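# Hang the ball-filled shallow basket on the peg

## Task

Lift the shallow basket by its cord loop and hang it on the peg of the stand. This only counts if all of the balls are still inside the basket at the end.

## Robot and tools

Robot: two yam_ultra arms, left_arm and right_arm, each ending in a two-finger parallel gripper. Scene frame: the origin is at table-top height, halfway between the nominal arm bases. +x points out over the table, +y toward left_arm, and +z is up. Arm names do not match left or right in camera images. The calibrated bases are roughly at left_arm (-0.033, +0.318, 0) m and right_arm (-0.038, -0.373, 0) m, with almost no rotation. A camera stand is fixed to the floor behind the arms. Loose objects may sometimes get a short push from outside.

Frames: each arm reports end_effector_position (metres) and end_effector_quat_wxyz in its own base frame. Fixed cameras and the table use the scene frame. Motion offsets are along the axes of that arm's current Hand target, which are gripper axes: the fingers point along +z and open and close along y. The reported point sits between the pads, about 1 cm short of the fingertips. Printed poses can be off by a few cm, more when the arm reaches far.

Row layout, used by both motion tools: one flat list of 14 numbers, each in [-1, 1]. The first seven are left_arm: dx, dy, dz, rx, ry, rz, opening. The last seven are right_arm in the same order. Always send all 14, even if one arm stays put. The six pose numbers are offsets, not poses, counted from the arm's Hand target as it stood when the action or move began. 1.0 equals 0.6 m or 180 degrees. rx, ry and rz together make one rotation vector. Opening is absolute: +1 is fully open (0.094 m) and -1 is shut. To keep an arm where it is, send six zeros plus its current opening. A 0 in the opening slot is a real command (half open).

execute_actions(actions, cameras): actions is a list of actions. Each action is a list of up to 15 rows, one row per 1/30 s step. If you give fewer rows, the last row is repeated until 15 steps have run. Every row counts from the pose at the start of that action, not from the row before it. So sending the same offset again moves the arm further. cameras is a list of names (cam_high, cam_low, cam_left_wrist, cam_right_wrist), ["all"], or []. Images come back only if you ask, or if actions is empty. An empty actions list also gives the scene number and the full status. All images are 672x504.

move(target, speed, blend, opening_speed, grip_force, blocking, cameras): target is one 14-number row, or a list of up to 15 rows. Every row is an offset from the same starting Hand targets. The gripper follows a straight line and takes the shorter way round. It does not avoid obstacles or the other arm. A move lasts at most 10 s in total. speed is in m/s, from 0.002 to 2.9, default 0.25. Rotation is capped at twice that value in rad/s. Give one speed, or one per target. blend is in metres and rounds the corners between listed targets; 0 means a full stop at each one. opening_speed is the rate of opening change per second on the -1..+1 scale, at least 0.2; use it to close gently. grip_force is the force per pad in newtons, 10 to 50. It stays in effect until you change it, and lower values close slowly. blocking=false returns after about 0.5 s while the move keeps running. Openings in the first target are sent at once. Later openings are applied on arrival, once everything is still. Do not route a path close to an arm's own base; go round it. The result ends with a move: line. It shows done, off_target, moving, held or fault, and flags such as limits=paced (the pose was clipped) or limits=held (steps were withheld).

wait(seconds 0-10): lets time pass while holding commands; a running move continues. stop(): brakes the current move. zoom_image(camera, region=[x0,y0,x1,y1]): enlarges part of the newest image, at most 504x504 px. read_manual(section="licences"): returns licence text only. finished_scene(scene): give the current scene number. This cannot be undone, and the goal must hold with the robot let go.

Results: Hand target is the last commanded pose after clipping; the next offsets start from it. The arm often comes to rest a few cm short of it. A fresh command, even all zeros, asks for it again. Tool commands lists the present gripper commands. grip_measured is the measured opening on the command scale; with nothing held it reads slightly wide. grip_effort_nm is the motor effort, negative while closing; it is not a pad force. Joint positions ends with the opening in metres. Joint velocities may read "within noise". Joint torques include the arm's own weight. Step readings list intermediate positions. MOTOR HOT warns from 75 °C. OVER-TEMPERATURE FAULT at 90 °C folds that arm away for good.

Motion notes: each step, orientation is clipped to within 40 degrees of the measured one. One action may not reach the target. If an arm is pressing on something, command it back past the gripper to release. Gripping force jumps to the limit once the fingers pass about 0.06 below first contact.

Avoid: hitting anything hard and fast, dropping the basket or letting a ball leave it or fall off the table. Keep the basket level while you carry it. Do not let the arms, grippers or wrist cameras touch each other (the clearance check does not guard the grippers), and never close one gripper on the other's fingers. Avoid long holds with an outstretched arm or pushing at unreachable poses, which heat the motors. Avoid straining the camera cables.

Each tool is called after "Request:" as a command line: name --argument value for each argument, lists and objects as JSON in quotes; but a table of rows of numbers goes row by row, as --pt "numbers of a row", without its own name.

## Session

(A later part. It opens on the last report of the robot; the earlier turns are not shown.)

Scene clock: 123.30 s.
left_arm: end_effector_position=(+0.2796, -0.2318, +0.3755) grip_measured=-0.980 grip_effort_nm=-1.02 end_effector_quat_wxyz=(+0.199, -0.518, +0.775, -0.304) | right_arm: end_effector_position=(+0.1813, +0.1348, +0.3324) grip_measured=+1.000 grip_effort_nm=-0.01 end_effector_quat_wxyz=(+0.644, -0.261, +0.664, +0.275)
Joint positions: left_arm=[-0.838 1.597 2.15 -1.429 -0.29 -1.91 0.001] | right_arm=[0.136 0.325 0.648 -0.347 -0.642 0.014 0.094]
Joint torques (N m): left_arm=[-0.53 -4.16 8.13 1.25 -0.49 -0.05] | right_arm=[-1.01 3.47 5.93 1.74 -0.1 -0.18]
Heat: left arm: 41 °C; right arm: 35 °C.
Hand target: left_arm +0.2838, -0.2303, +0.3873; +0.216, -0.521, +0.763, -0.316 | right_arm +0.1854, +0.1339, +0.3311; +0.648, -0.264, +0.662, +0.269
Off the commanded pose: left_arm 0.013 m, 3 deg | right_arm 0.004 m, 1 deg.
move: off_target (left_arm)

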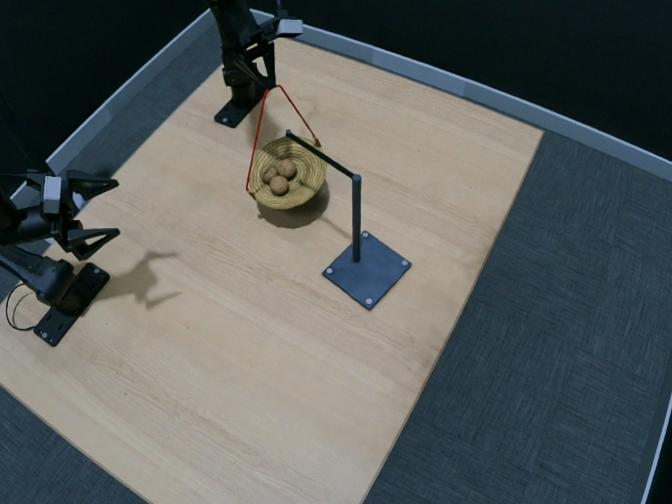

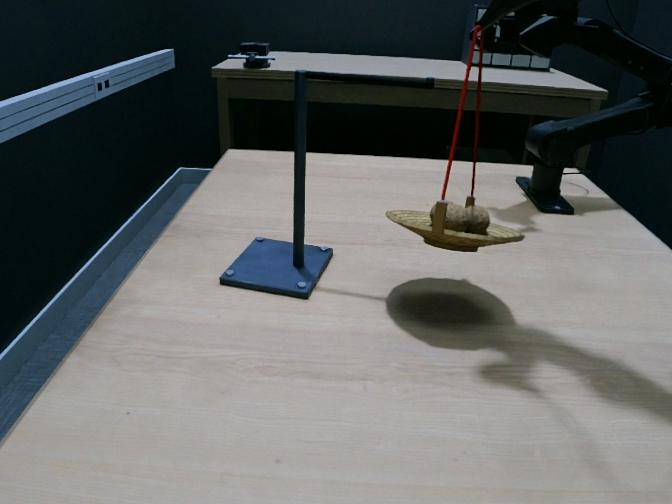

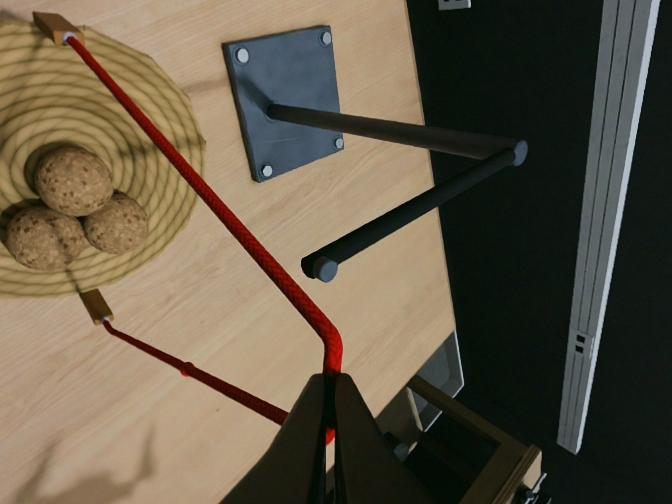

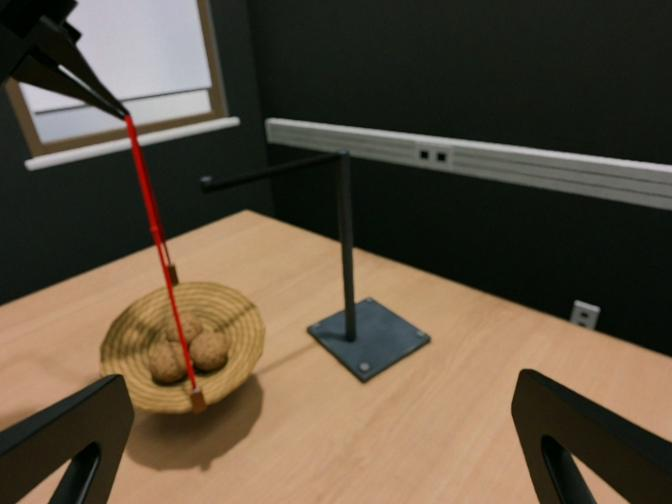

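Request:
move --target '[-0.01,-0.08,0.08,0,0,0,-0.99,0,0,0,0,0,0,1]' --cameras '["all"]' --speed 0.04

Scene clock: 131.17 s.
left_arm: end_effector_position=(+0.3449, -0.2513, +0.3769) grip_measured=-0.980 grip_effort_nm=-1.02 end_effector_quat_wxyz=(+0.204, -0.522, +0.770, -0.304) | right_arm: end_effector_position=(+0.1813, +0.1348, +0.3324) grip_measured=+1.000 grip_effort_nm=-0.01 end_effector_quat_wxyz=(+0.644, -0.261, +0.664, +0.275)
Joint positions: left_arm=[-0.73 1.87 2.488 -1.469 -0.233 -1.833 0.001] | right_arm=[0.136 0.325 0.648 -0.347 -0.642 0.014 0.094]
Joint torques (N m): left_arm=[0.42 -6.09 7.77 1.28 -0.24 0.07] | right_arm=[-0.85 3.48 5.94 1.73 -0.1 -0.09]
Heat: left arm: 40 °C; right arm: 36 °C.
Hand target: left_arm +0.3492, -0.2495, +0.3874; +0.216, -0.521, +0.763, -0.316 | right_arm +0.1854, +0.1339, +0.3311; +0.648, -0.264, +0.662, +0.269
Off the commanded pose: left_arm 0.011 m, 2 deg | right_arm 0.004 m, 1 deg.
move: off_target (left_arm)

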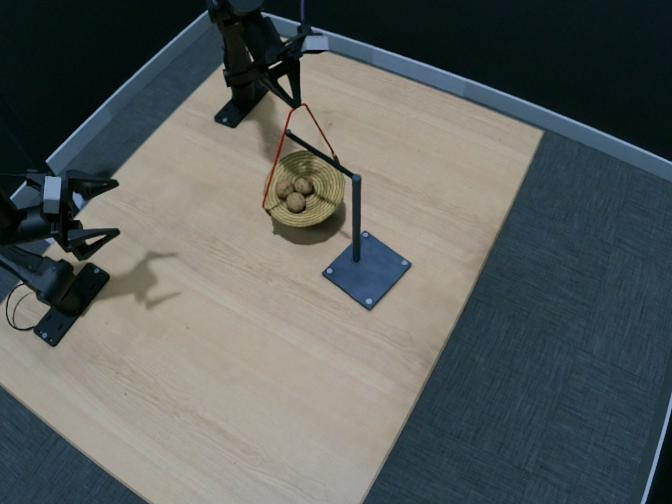

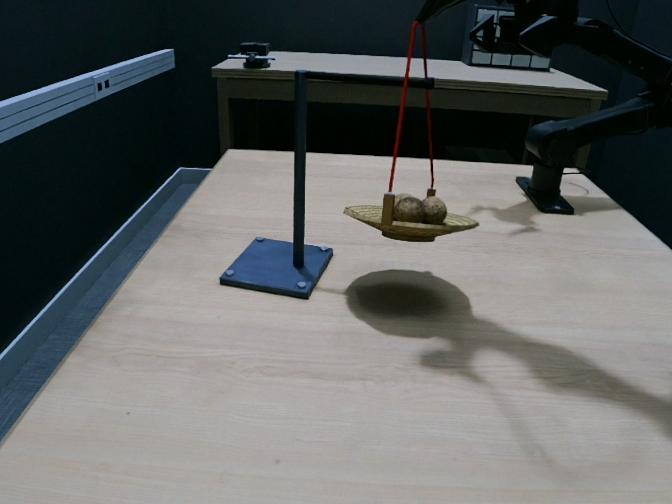

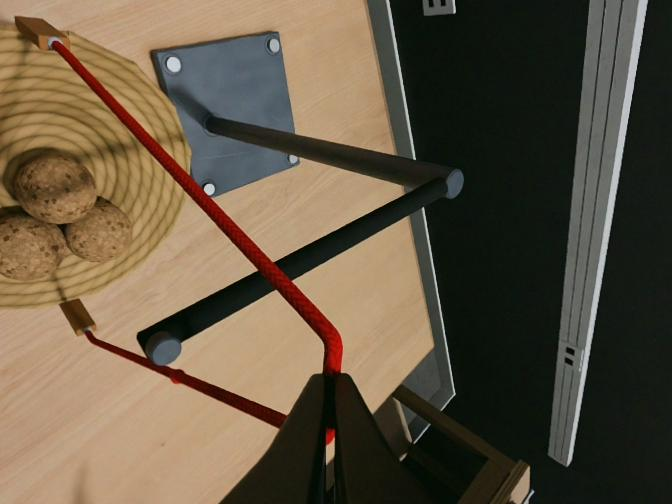

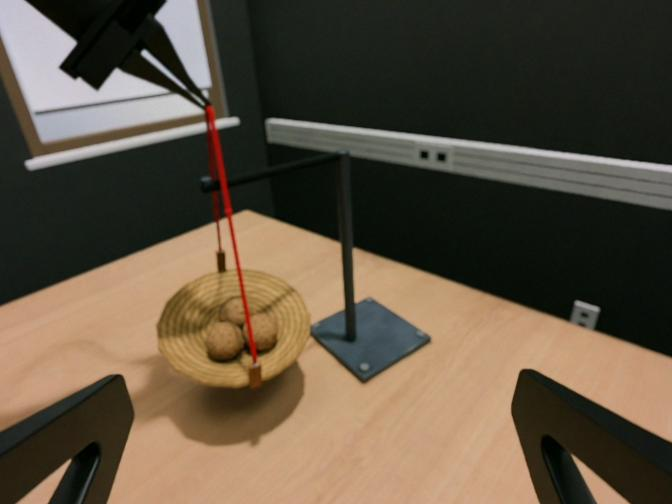

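Request:
move --target '[0,0.032,0.062,0,0,0,-0.99,0,0,0,0,0,0,1]' --cameras '["all"]' --speed 0.04

Request:
zoom_image --camera "cam_low" --region '[280, 10, 500, 180]'

Scene clock: 135.73 s.
left_arm: end_effector_position=(+0.3602, -0.2601, +0.3212) grip_measured=-0.980 grip_effort_nm=-1.02 end_effector_quat_wxyz=(+0.198, -0.524, +0.779, -0.282) | right_arm: end_effector_position=(+0.1813, +0.1348, +0.3324) grip_measured=+1.000 grip_effort_nm=-0.01 end_effector_quat_wxyz=(+0.644, -0.261, +0.664, +0.275)
Joint positions: left_arm=[-0.718 1.791 2.127 -1.234 -0.224 -1.824 0.001] | right_arm=[0.136 0.325 0.648 -0.347 -0.642 0.014 0.094]
Joint torques (N m): left_arm=[0.55 -10.1 6.09 1.48 -0.24 0.06] | right_arm=[-0.98 3.45 5.94 1.79 -0.11 -0.15]
Heat: left arm: 40 °C; right arm: 36 °C.
Hand target: left_arm +0.3610, -0.2542, +0.3474; +0.215, -0.520, +0.763, -0.316 | right_arm +0.1854, +0.1339, +0.3311; +0.648, -0.264, +0.662, +0.269
Off the commanded pose: left_arm 0.027 m, 5 deg | right_arm 0.004 m, 1 deg.
move: off_target (left_arm)

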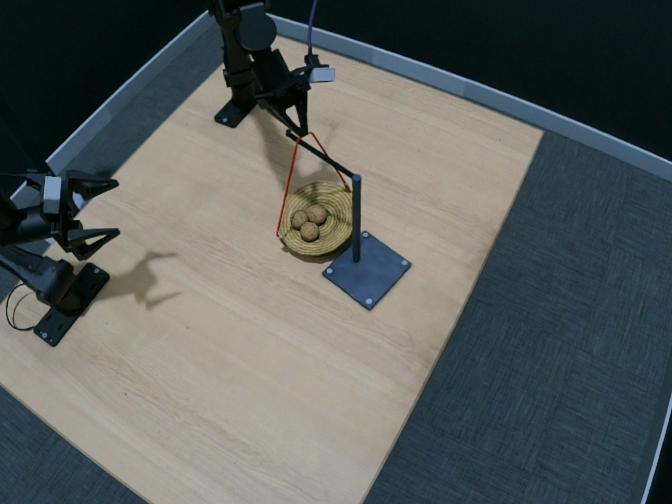

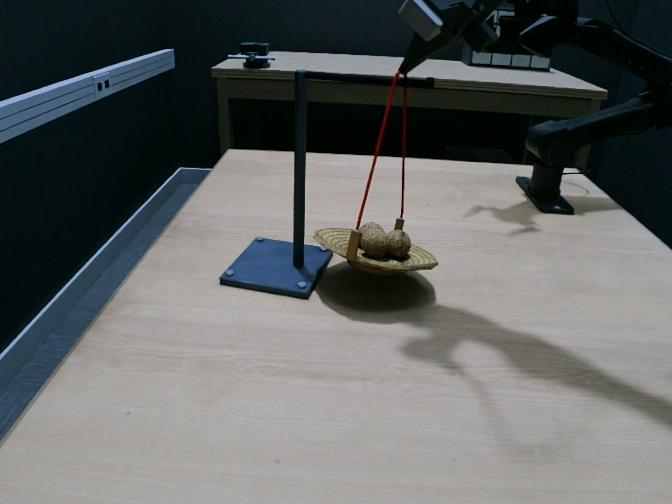

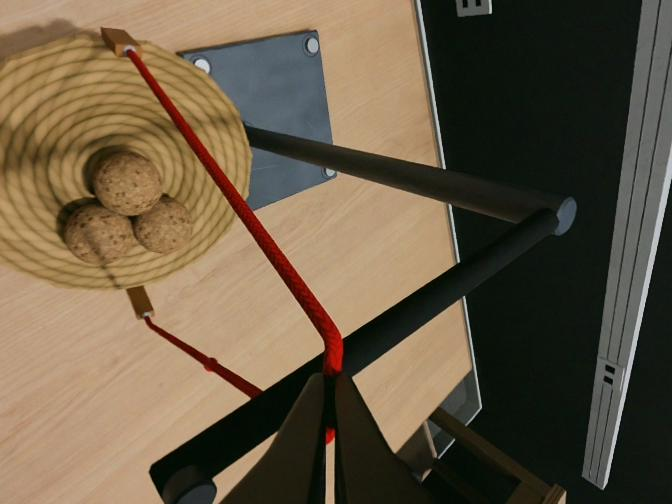

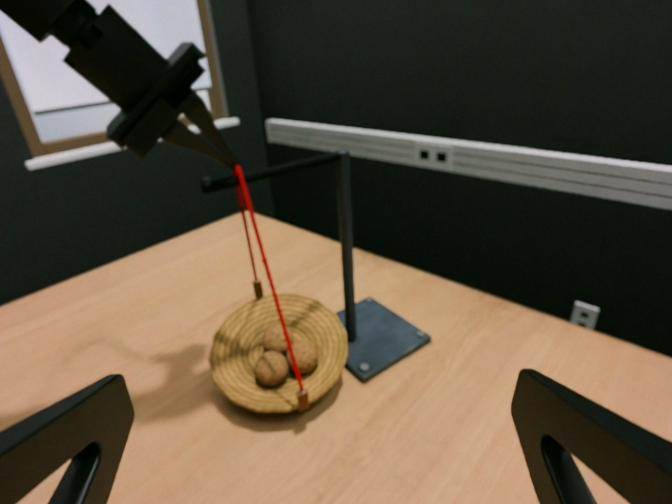

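Scaled by 2.291.

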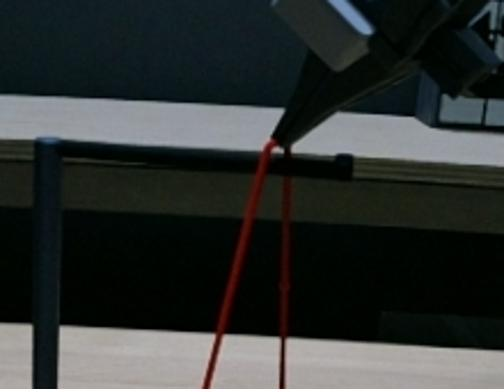

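Request:
move --target '[-0.007,0.009,0.006,0,0,0,-0.99,0,0,0,0,0,0,1]' --cameras '["cam_low","cam_left_wrist","cam_right_wrist"]' --speed 0.02

Request:
zoom_image --camera "cam_low" --region '[280, 10, 500, 180]'

Request:
zoom_image --camera "cam_left_wrist" --region '[200, 250, 500, 500]'

Scene clock: 141.50 s.
left_arm: end_effector_position=(+0.3601, -0.2567, +0.3161) grip_measured=-0.980 grip_effort_nm=-1.03 end_effector_quat_wxyz=(+0.196, -0.523, +0.779, -0.285) | right_arm: end_effector_position=(+0.1813, +0.1348, +0.3324) grip_measured=+1.000 grip_effort_nm=-0.01 end_effector_quat_wxyz=(+0.644, -0.261, +0.664, +0.275)
Joint positions: left_arm=[-0.708 1.76 2.062 -1.194 -0.214 -1.816 0.001] | right_arm=[0.136 0.325 0.648 -0.347 -0.642 0.014 0.094]
Joint torques (N m): left_arm=[0.68 -9.95 6.02 1.48 -0.27 0.09] | right_arm=[-0.99 3.17 5.87 1.74 -0.11 -0.07]
Heat: left arm: 40 °C; right arm: 36 °C.
Hand target: left_arm +0.3614, -0.2498, +0.3411; +0.216, -0.521, +0.763, -0.316 | right_arm +0.1854, +0.1339, +0.3311; +0.648, -0.264, +0.662, +0.269
Off the commanded pose: left_arm 0.026 m, 5 deg | right_arm 0.004 m, 1 deg.
move: off_target (left_arm)
Images, in order (width x height): cam_low 672x504, cam_left_wrist 672x504, cam_right_wrist 672x504.

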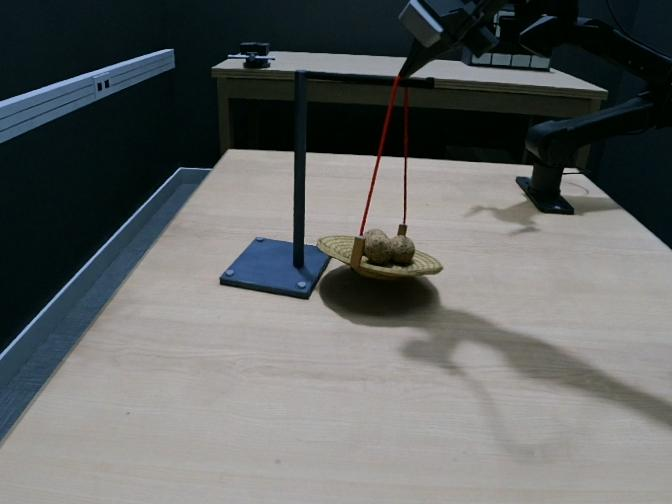

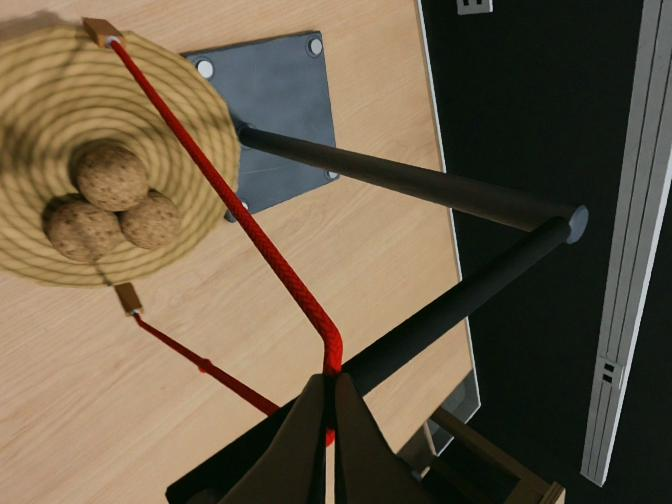

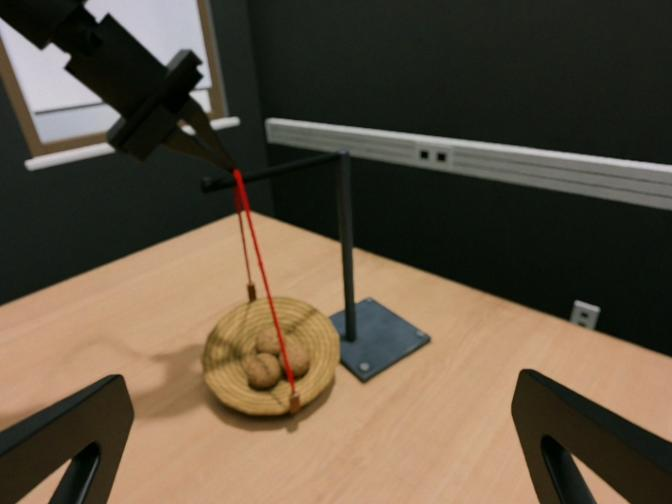

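Scaled by 2.291.

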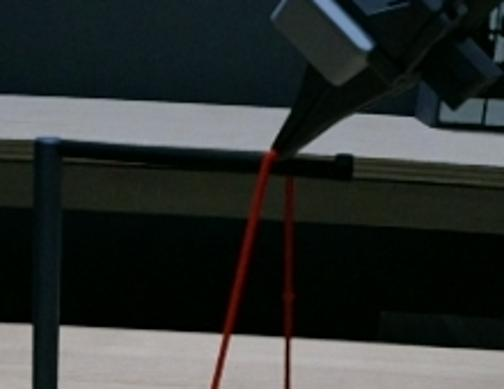

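Scaled by 1.680.

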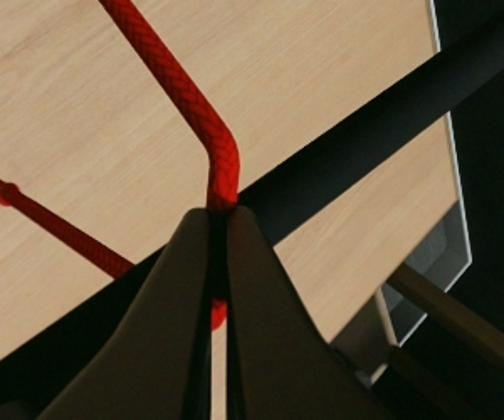

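Request:
move --target '[0,0.008,0.008,0,0,0,-0.99,0,0,0,0,0,0,1]' --cameras '["cam_low","cam_left_wrist","cam_right_wrist"]' --speed 0.02

Request:
zoom_image --camera "cam_low" --region '[280, 10, 500, 180]'

Request:
zoom_image --camera "cam_right_wrist" --region '[150, 100, 360, 250]'

Scene clock: 146.67 s.
left_arm: end_effector_position=(+0.3603, -0.2567, +0.3143) grip_measured=-0.980 grip_effort_nm=-1.03 end_effector_quat_wxyz=(+0.198, -0.523, +0.776, -0.292) | right_arm: end_effector_position=(+0.1813, +0.1348, +0.3324) grip_measured=+1.000 grip_effort_nm=-0.01 end_effector_quat_wxyz=(+0.644, -0.261, +0.664, +0.275)
Joint positions: left_arm=[-0.708 1.737 2.014 -1.153 -0.213 -1.816 0.001] | right_arm=[0.136 0.325 0.648 -0.347 -0.642 0.014 0.094]
Joint torques (N m): left_arm=[0.62 -9.28 5.79 1.43 -0.26 0.08] | right_arm=[-0.85 3.47 6.04 1.75 -0.08 -0.11]
Heat: left arm: 40 °C; right arm: 37 °C.
Hand target: left_arm +0.3613, -0.2499, +0.3344; +0.216, -0.520, +0.763, -0.317 | right_arm +0.1854, +0.1339, +0.3311; +0.648, -0.264, +0.662, +0.269
Off the commanded pose: left_arm 0.021 m, 4 deg | right_arm 0.004 m, 1 deg.
move: off_target (left_arm)
Images, in order (width x height): cam_low 672x504, cam_left_wrist 672x504, cam_right_wrist 672x504.

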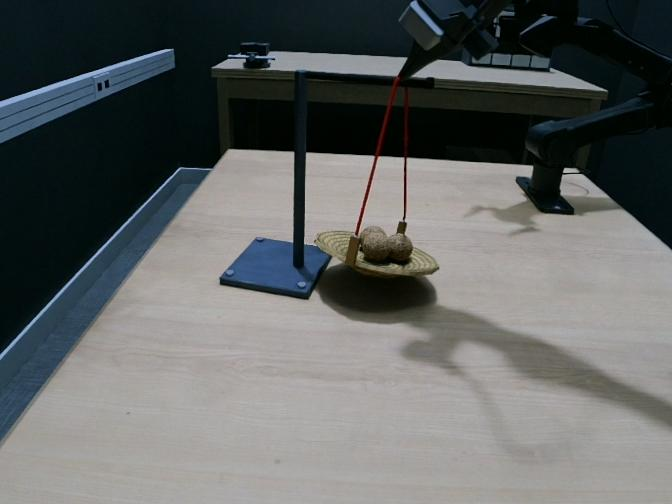

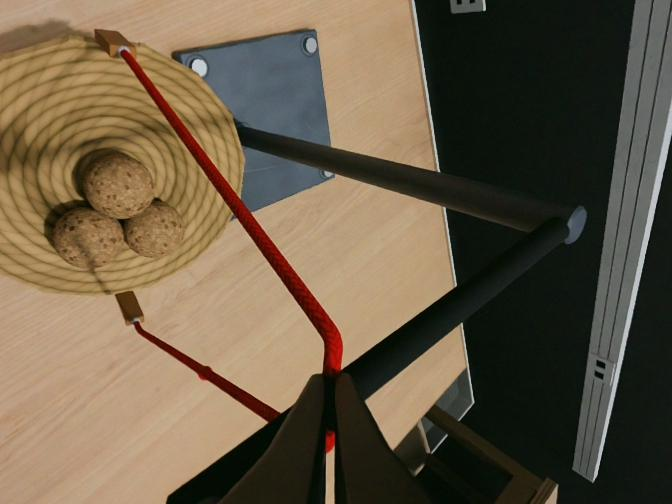

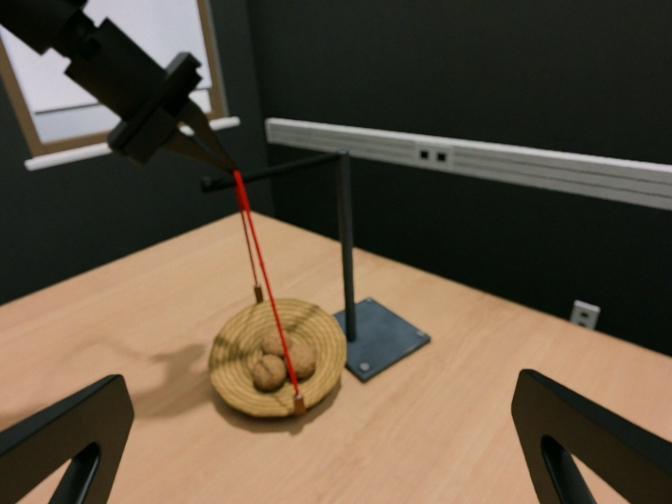

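Scaled by 2.291.

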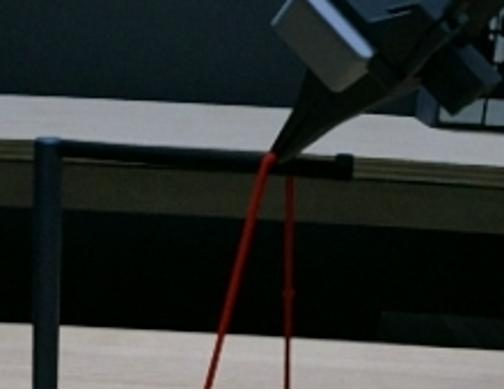

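Scaled by 2.400.

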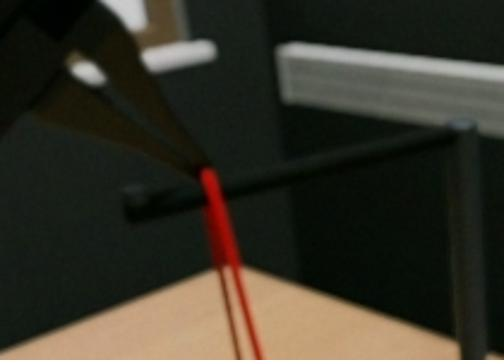

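Request:
move --target '[0,0,0,0,0,0,-0.6,0,0,0,0,0,0,1]' --cameras '["cam_low","cam_left_wrist","cam_right_wrist"]' --opening_speed 0.2

Request:
zoom_image --camera "cam_low" --region '[280, 10, 500, 180]'

Request:
zoom_image --camera "cam_left_wrist" --region '[200, 250, 500, 500]'

Scene clock: 151.60 s.
left_arm: end_effector_position=(+0.3638, -0.2581, +0.3175) grip_measured=-0.601 grip_effort_nm=0.08 end_effector_quat_wxyz=(+0.201, -0.523, +0.772, -0.301) | right_arm: end_effector_position=(+0.1813, +0.1348, +0.3324) grip_measured=+1.000 grip_effort_nm=-0.01 end_effector_quat_wxyz=(+0.644, -0.261, +0.664, +0.275)
Joint positions: left_arm=[-0.705 1.737 2.014 -1.133 -0.213 -1.815 0.019] | right_arm=[0.136 0.325 0.648 -0.347 -0.642 0.014 0.094]
Joint torques (N m): left_arm=[0.42 -9.28 5.83 1.28 -0.27 0.08] | right_arm=[-0.84 3.63 6.13 1.76 -0.13 -0.08]
Heat: left arm: 40 °C; right arm: 37 °C.
Hand target: left_arm +0.3614, -0.2498, +0.3344; +0.216, -0.521, +0.763, -0.317 | right_arm +0.1854, +0.1339, +0.3311; +0.648, -0.264, +0.662, +0.269
Off the commanded pose: left_arm 0.019 m, 3 deg | right_arm 0.004 m, 1 deg.
move: off_target (left_arm)
Images, in order (width x height): cam_low 672x504, cam_left_wrist 672x504, cam_right_wrist 672x504.

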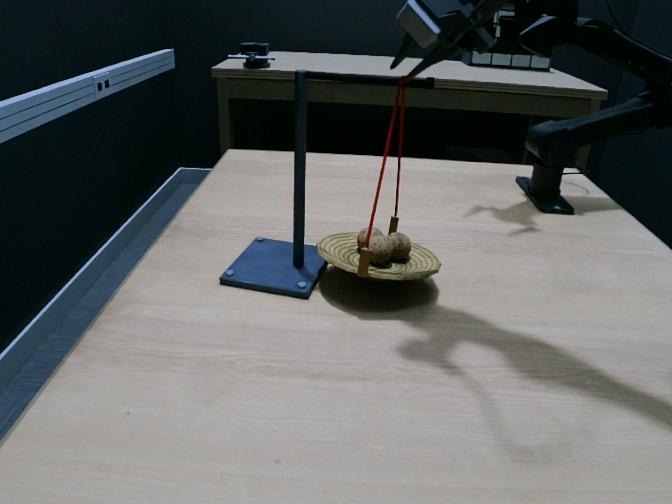

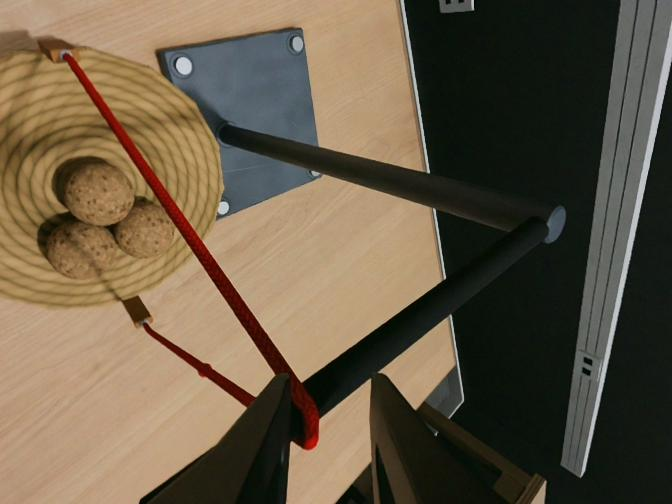

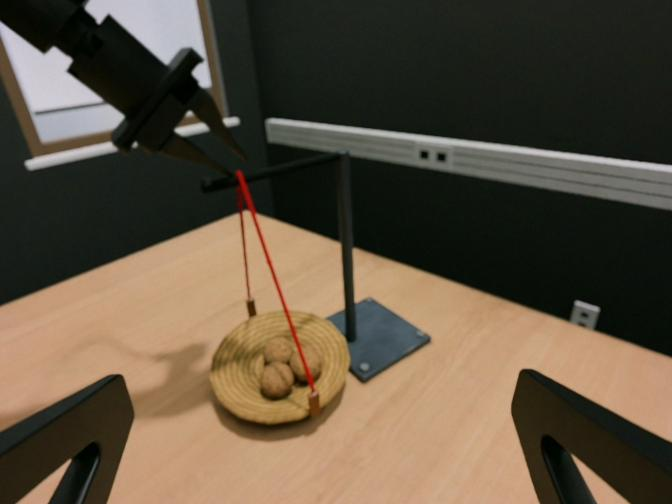

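Scaled by 2.291.

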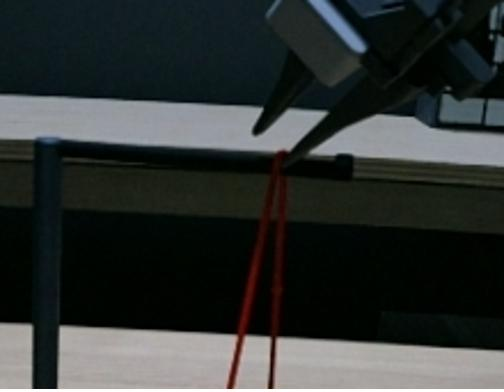

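Scaled by 1.680.

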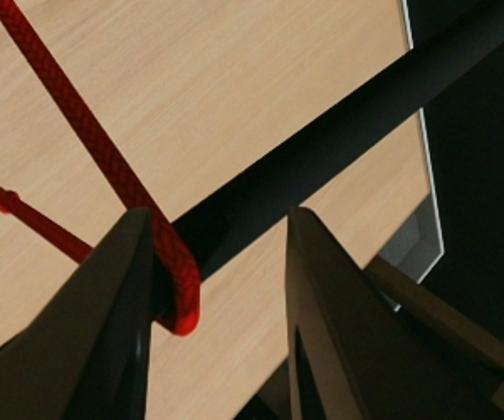

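Request:
move --target '[0,-0.106,-0.106,0,0,0,-0.6,0,0,0,0,0,0,1]' --cameras '["cam_low","cam_left_wrist","cam_right_wrist"]' --speed 0.05

Scene clock: 155.23 s.
left_arm: end_effector_position=(+0.3579, -0.2532, +0.4234) grip_measured=-0.601 grip_effort_nm=0.08 end_effector_quat_wxyz=(+0.225, -0.504, +0.748, -0.368) | right_arm: end_effector_position=(+0.1813, +0.1348, +0.3324) grip_measured=+1.000 grip_effort_nm=-0.01 end_effector_quat_wxyz=(+0.644, -0.261, +0.664, +0.275)
Joint positions: left_arm=[-0.705 2.002 2.848 -1.544 -0.213 -1.791 0.019] | right_arm=[0.136 0.325 0.648 -0.347 -0.642 0.014 0.094]
Joint torques (N m): left_arm=[0.36 -5.81 5.71 1.28 -0.26 0.07] | right_arm=[-1.01 3.59 5.97 1.76 -0.1 -0.15]
Heat: left arm: 40 °C; right arm: 37 °C.
Hand target: left_arm +0.3614, -0.2498, +0.4242; +0.215, -0.521, +0.763, -0.316 | right_arm +0.1854, +0.1339, +0.3311; +0.648, -0.264, +0.662, +0.269
Off the commanded pose: left_arm 0.005 m, 7 deg | right_arm 0.004 m, 1 deg.
elbow stopped short (left arm): the move would have taken joint 3 (elbow) straighter than the controller allows.
move: off_target (left_arm)
Images, in order (width x height): cam_low 672x504, cam_left_wrist 672x504, cam_right_wrist 672x504.

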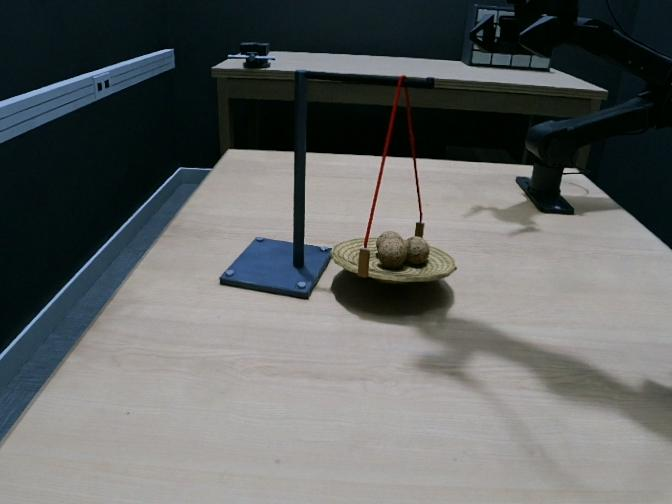

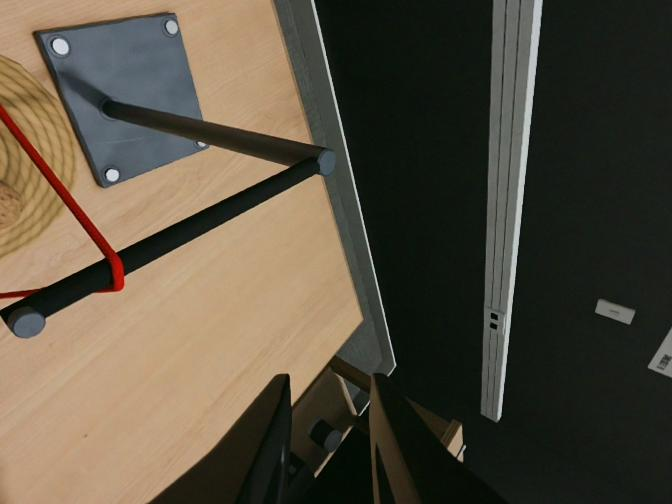

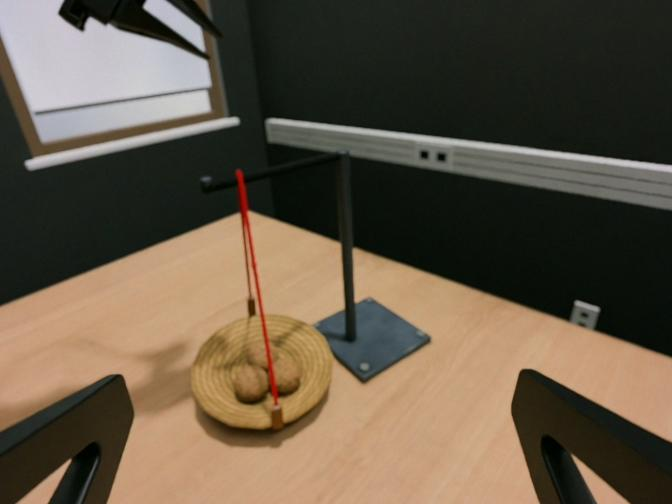

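Request:
finished_scene --scene 2

The scene is finished: the task was done.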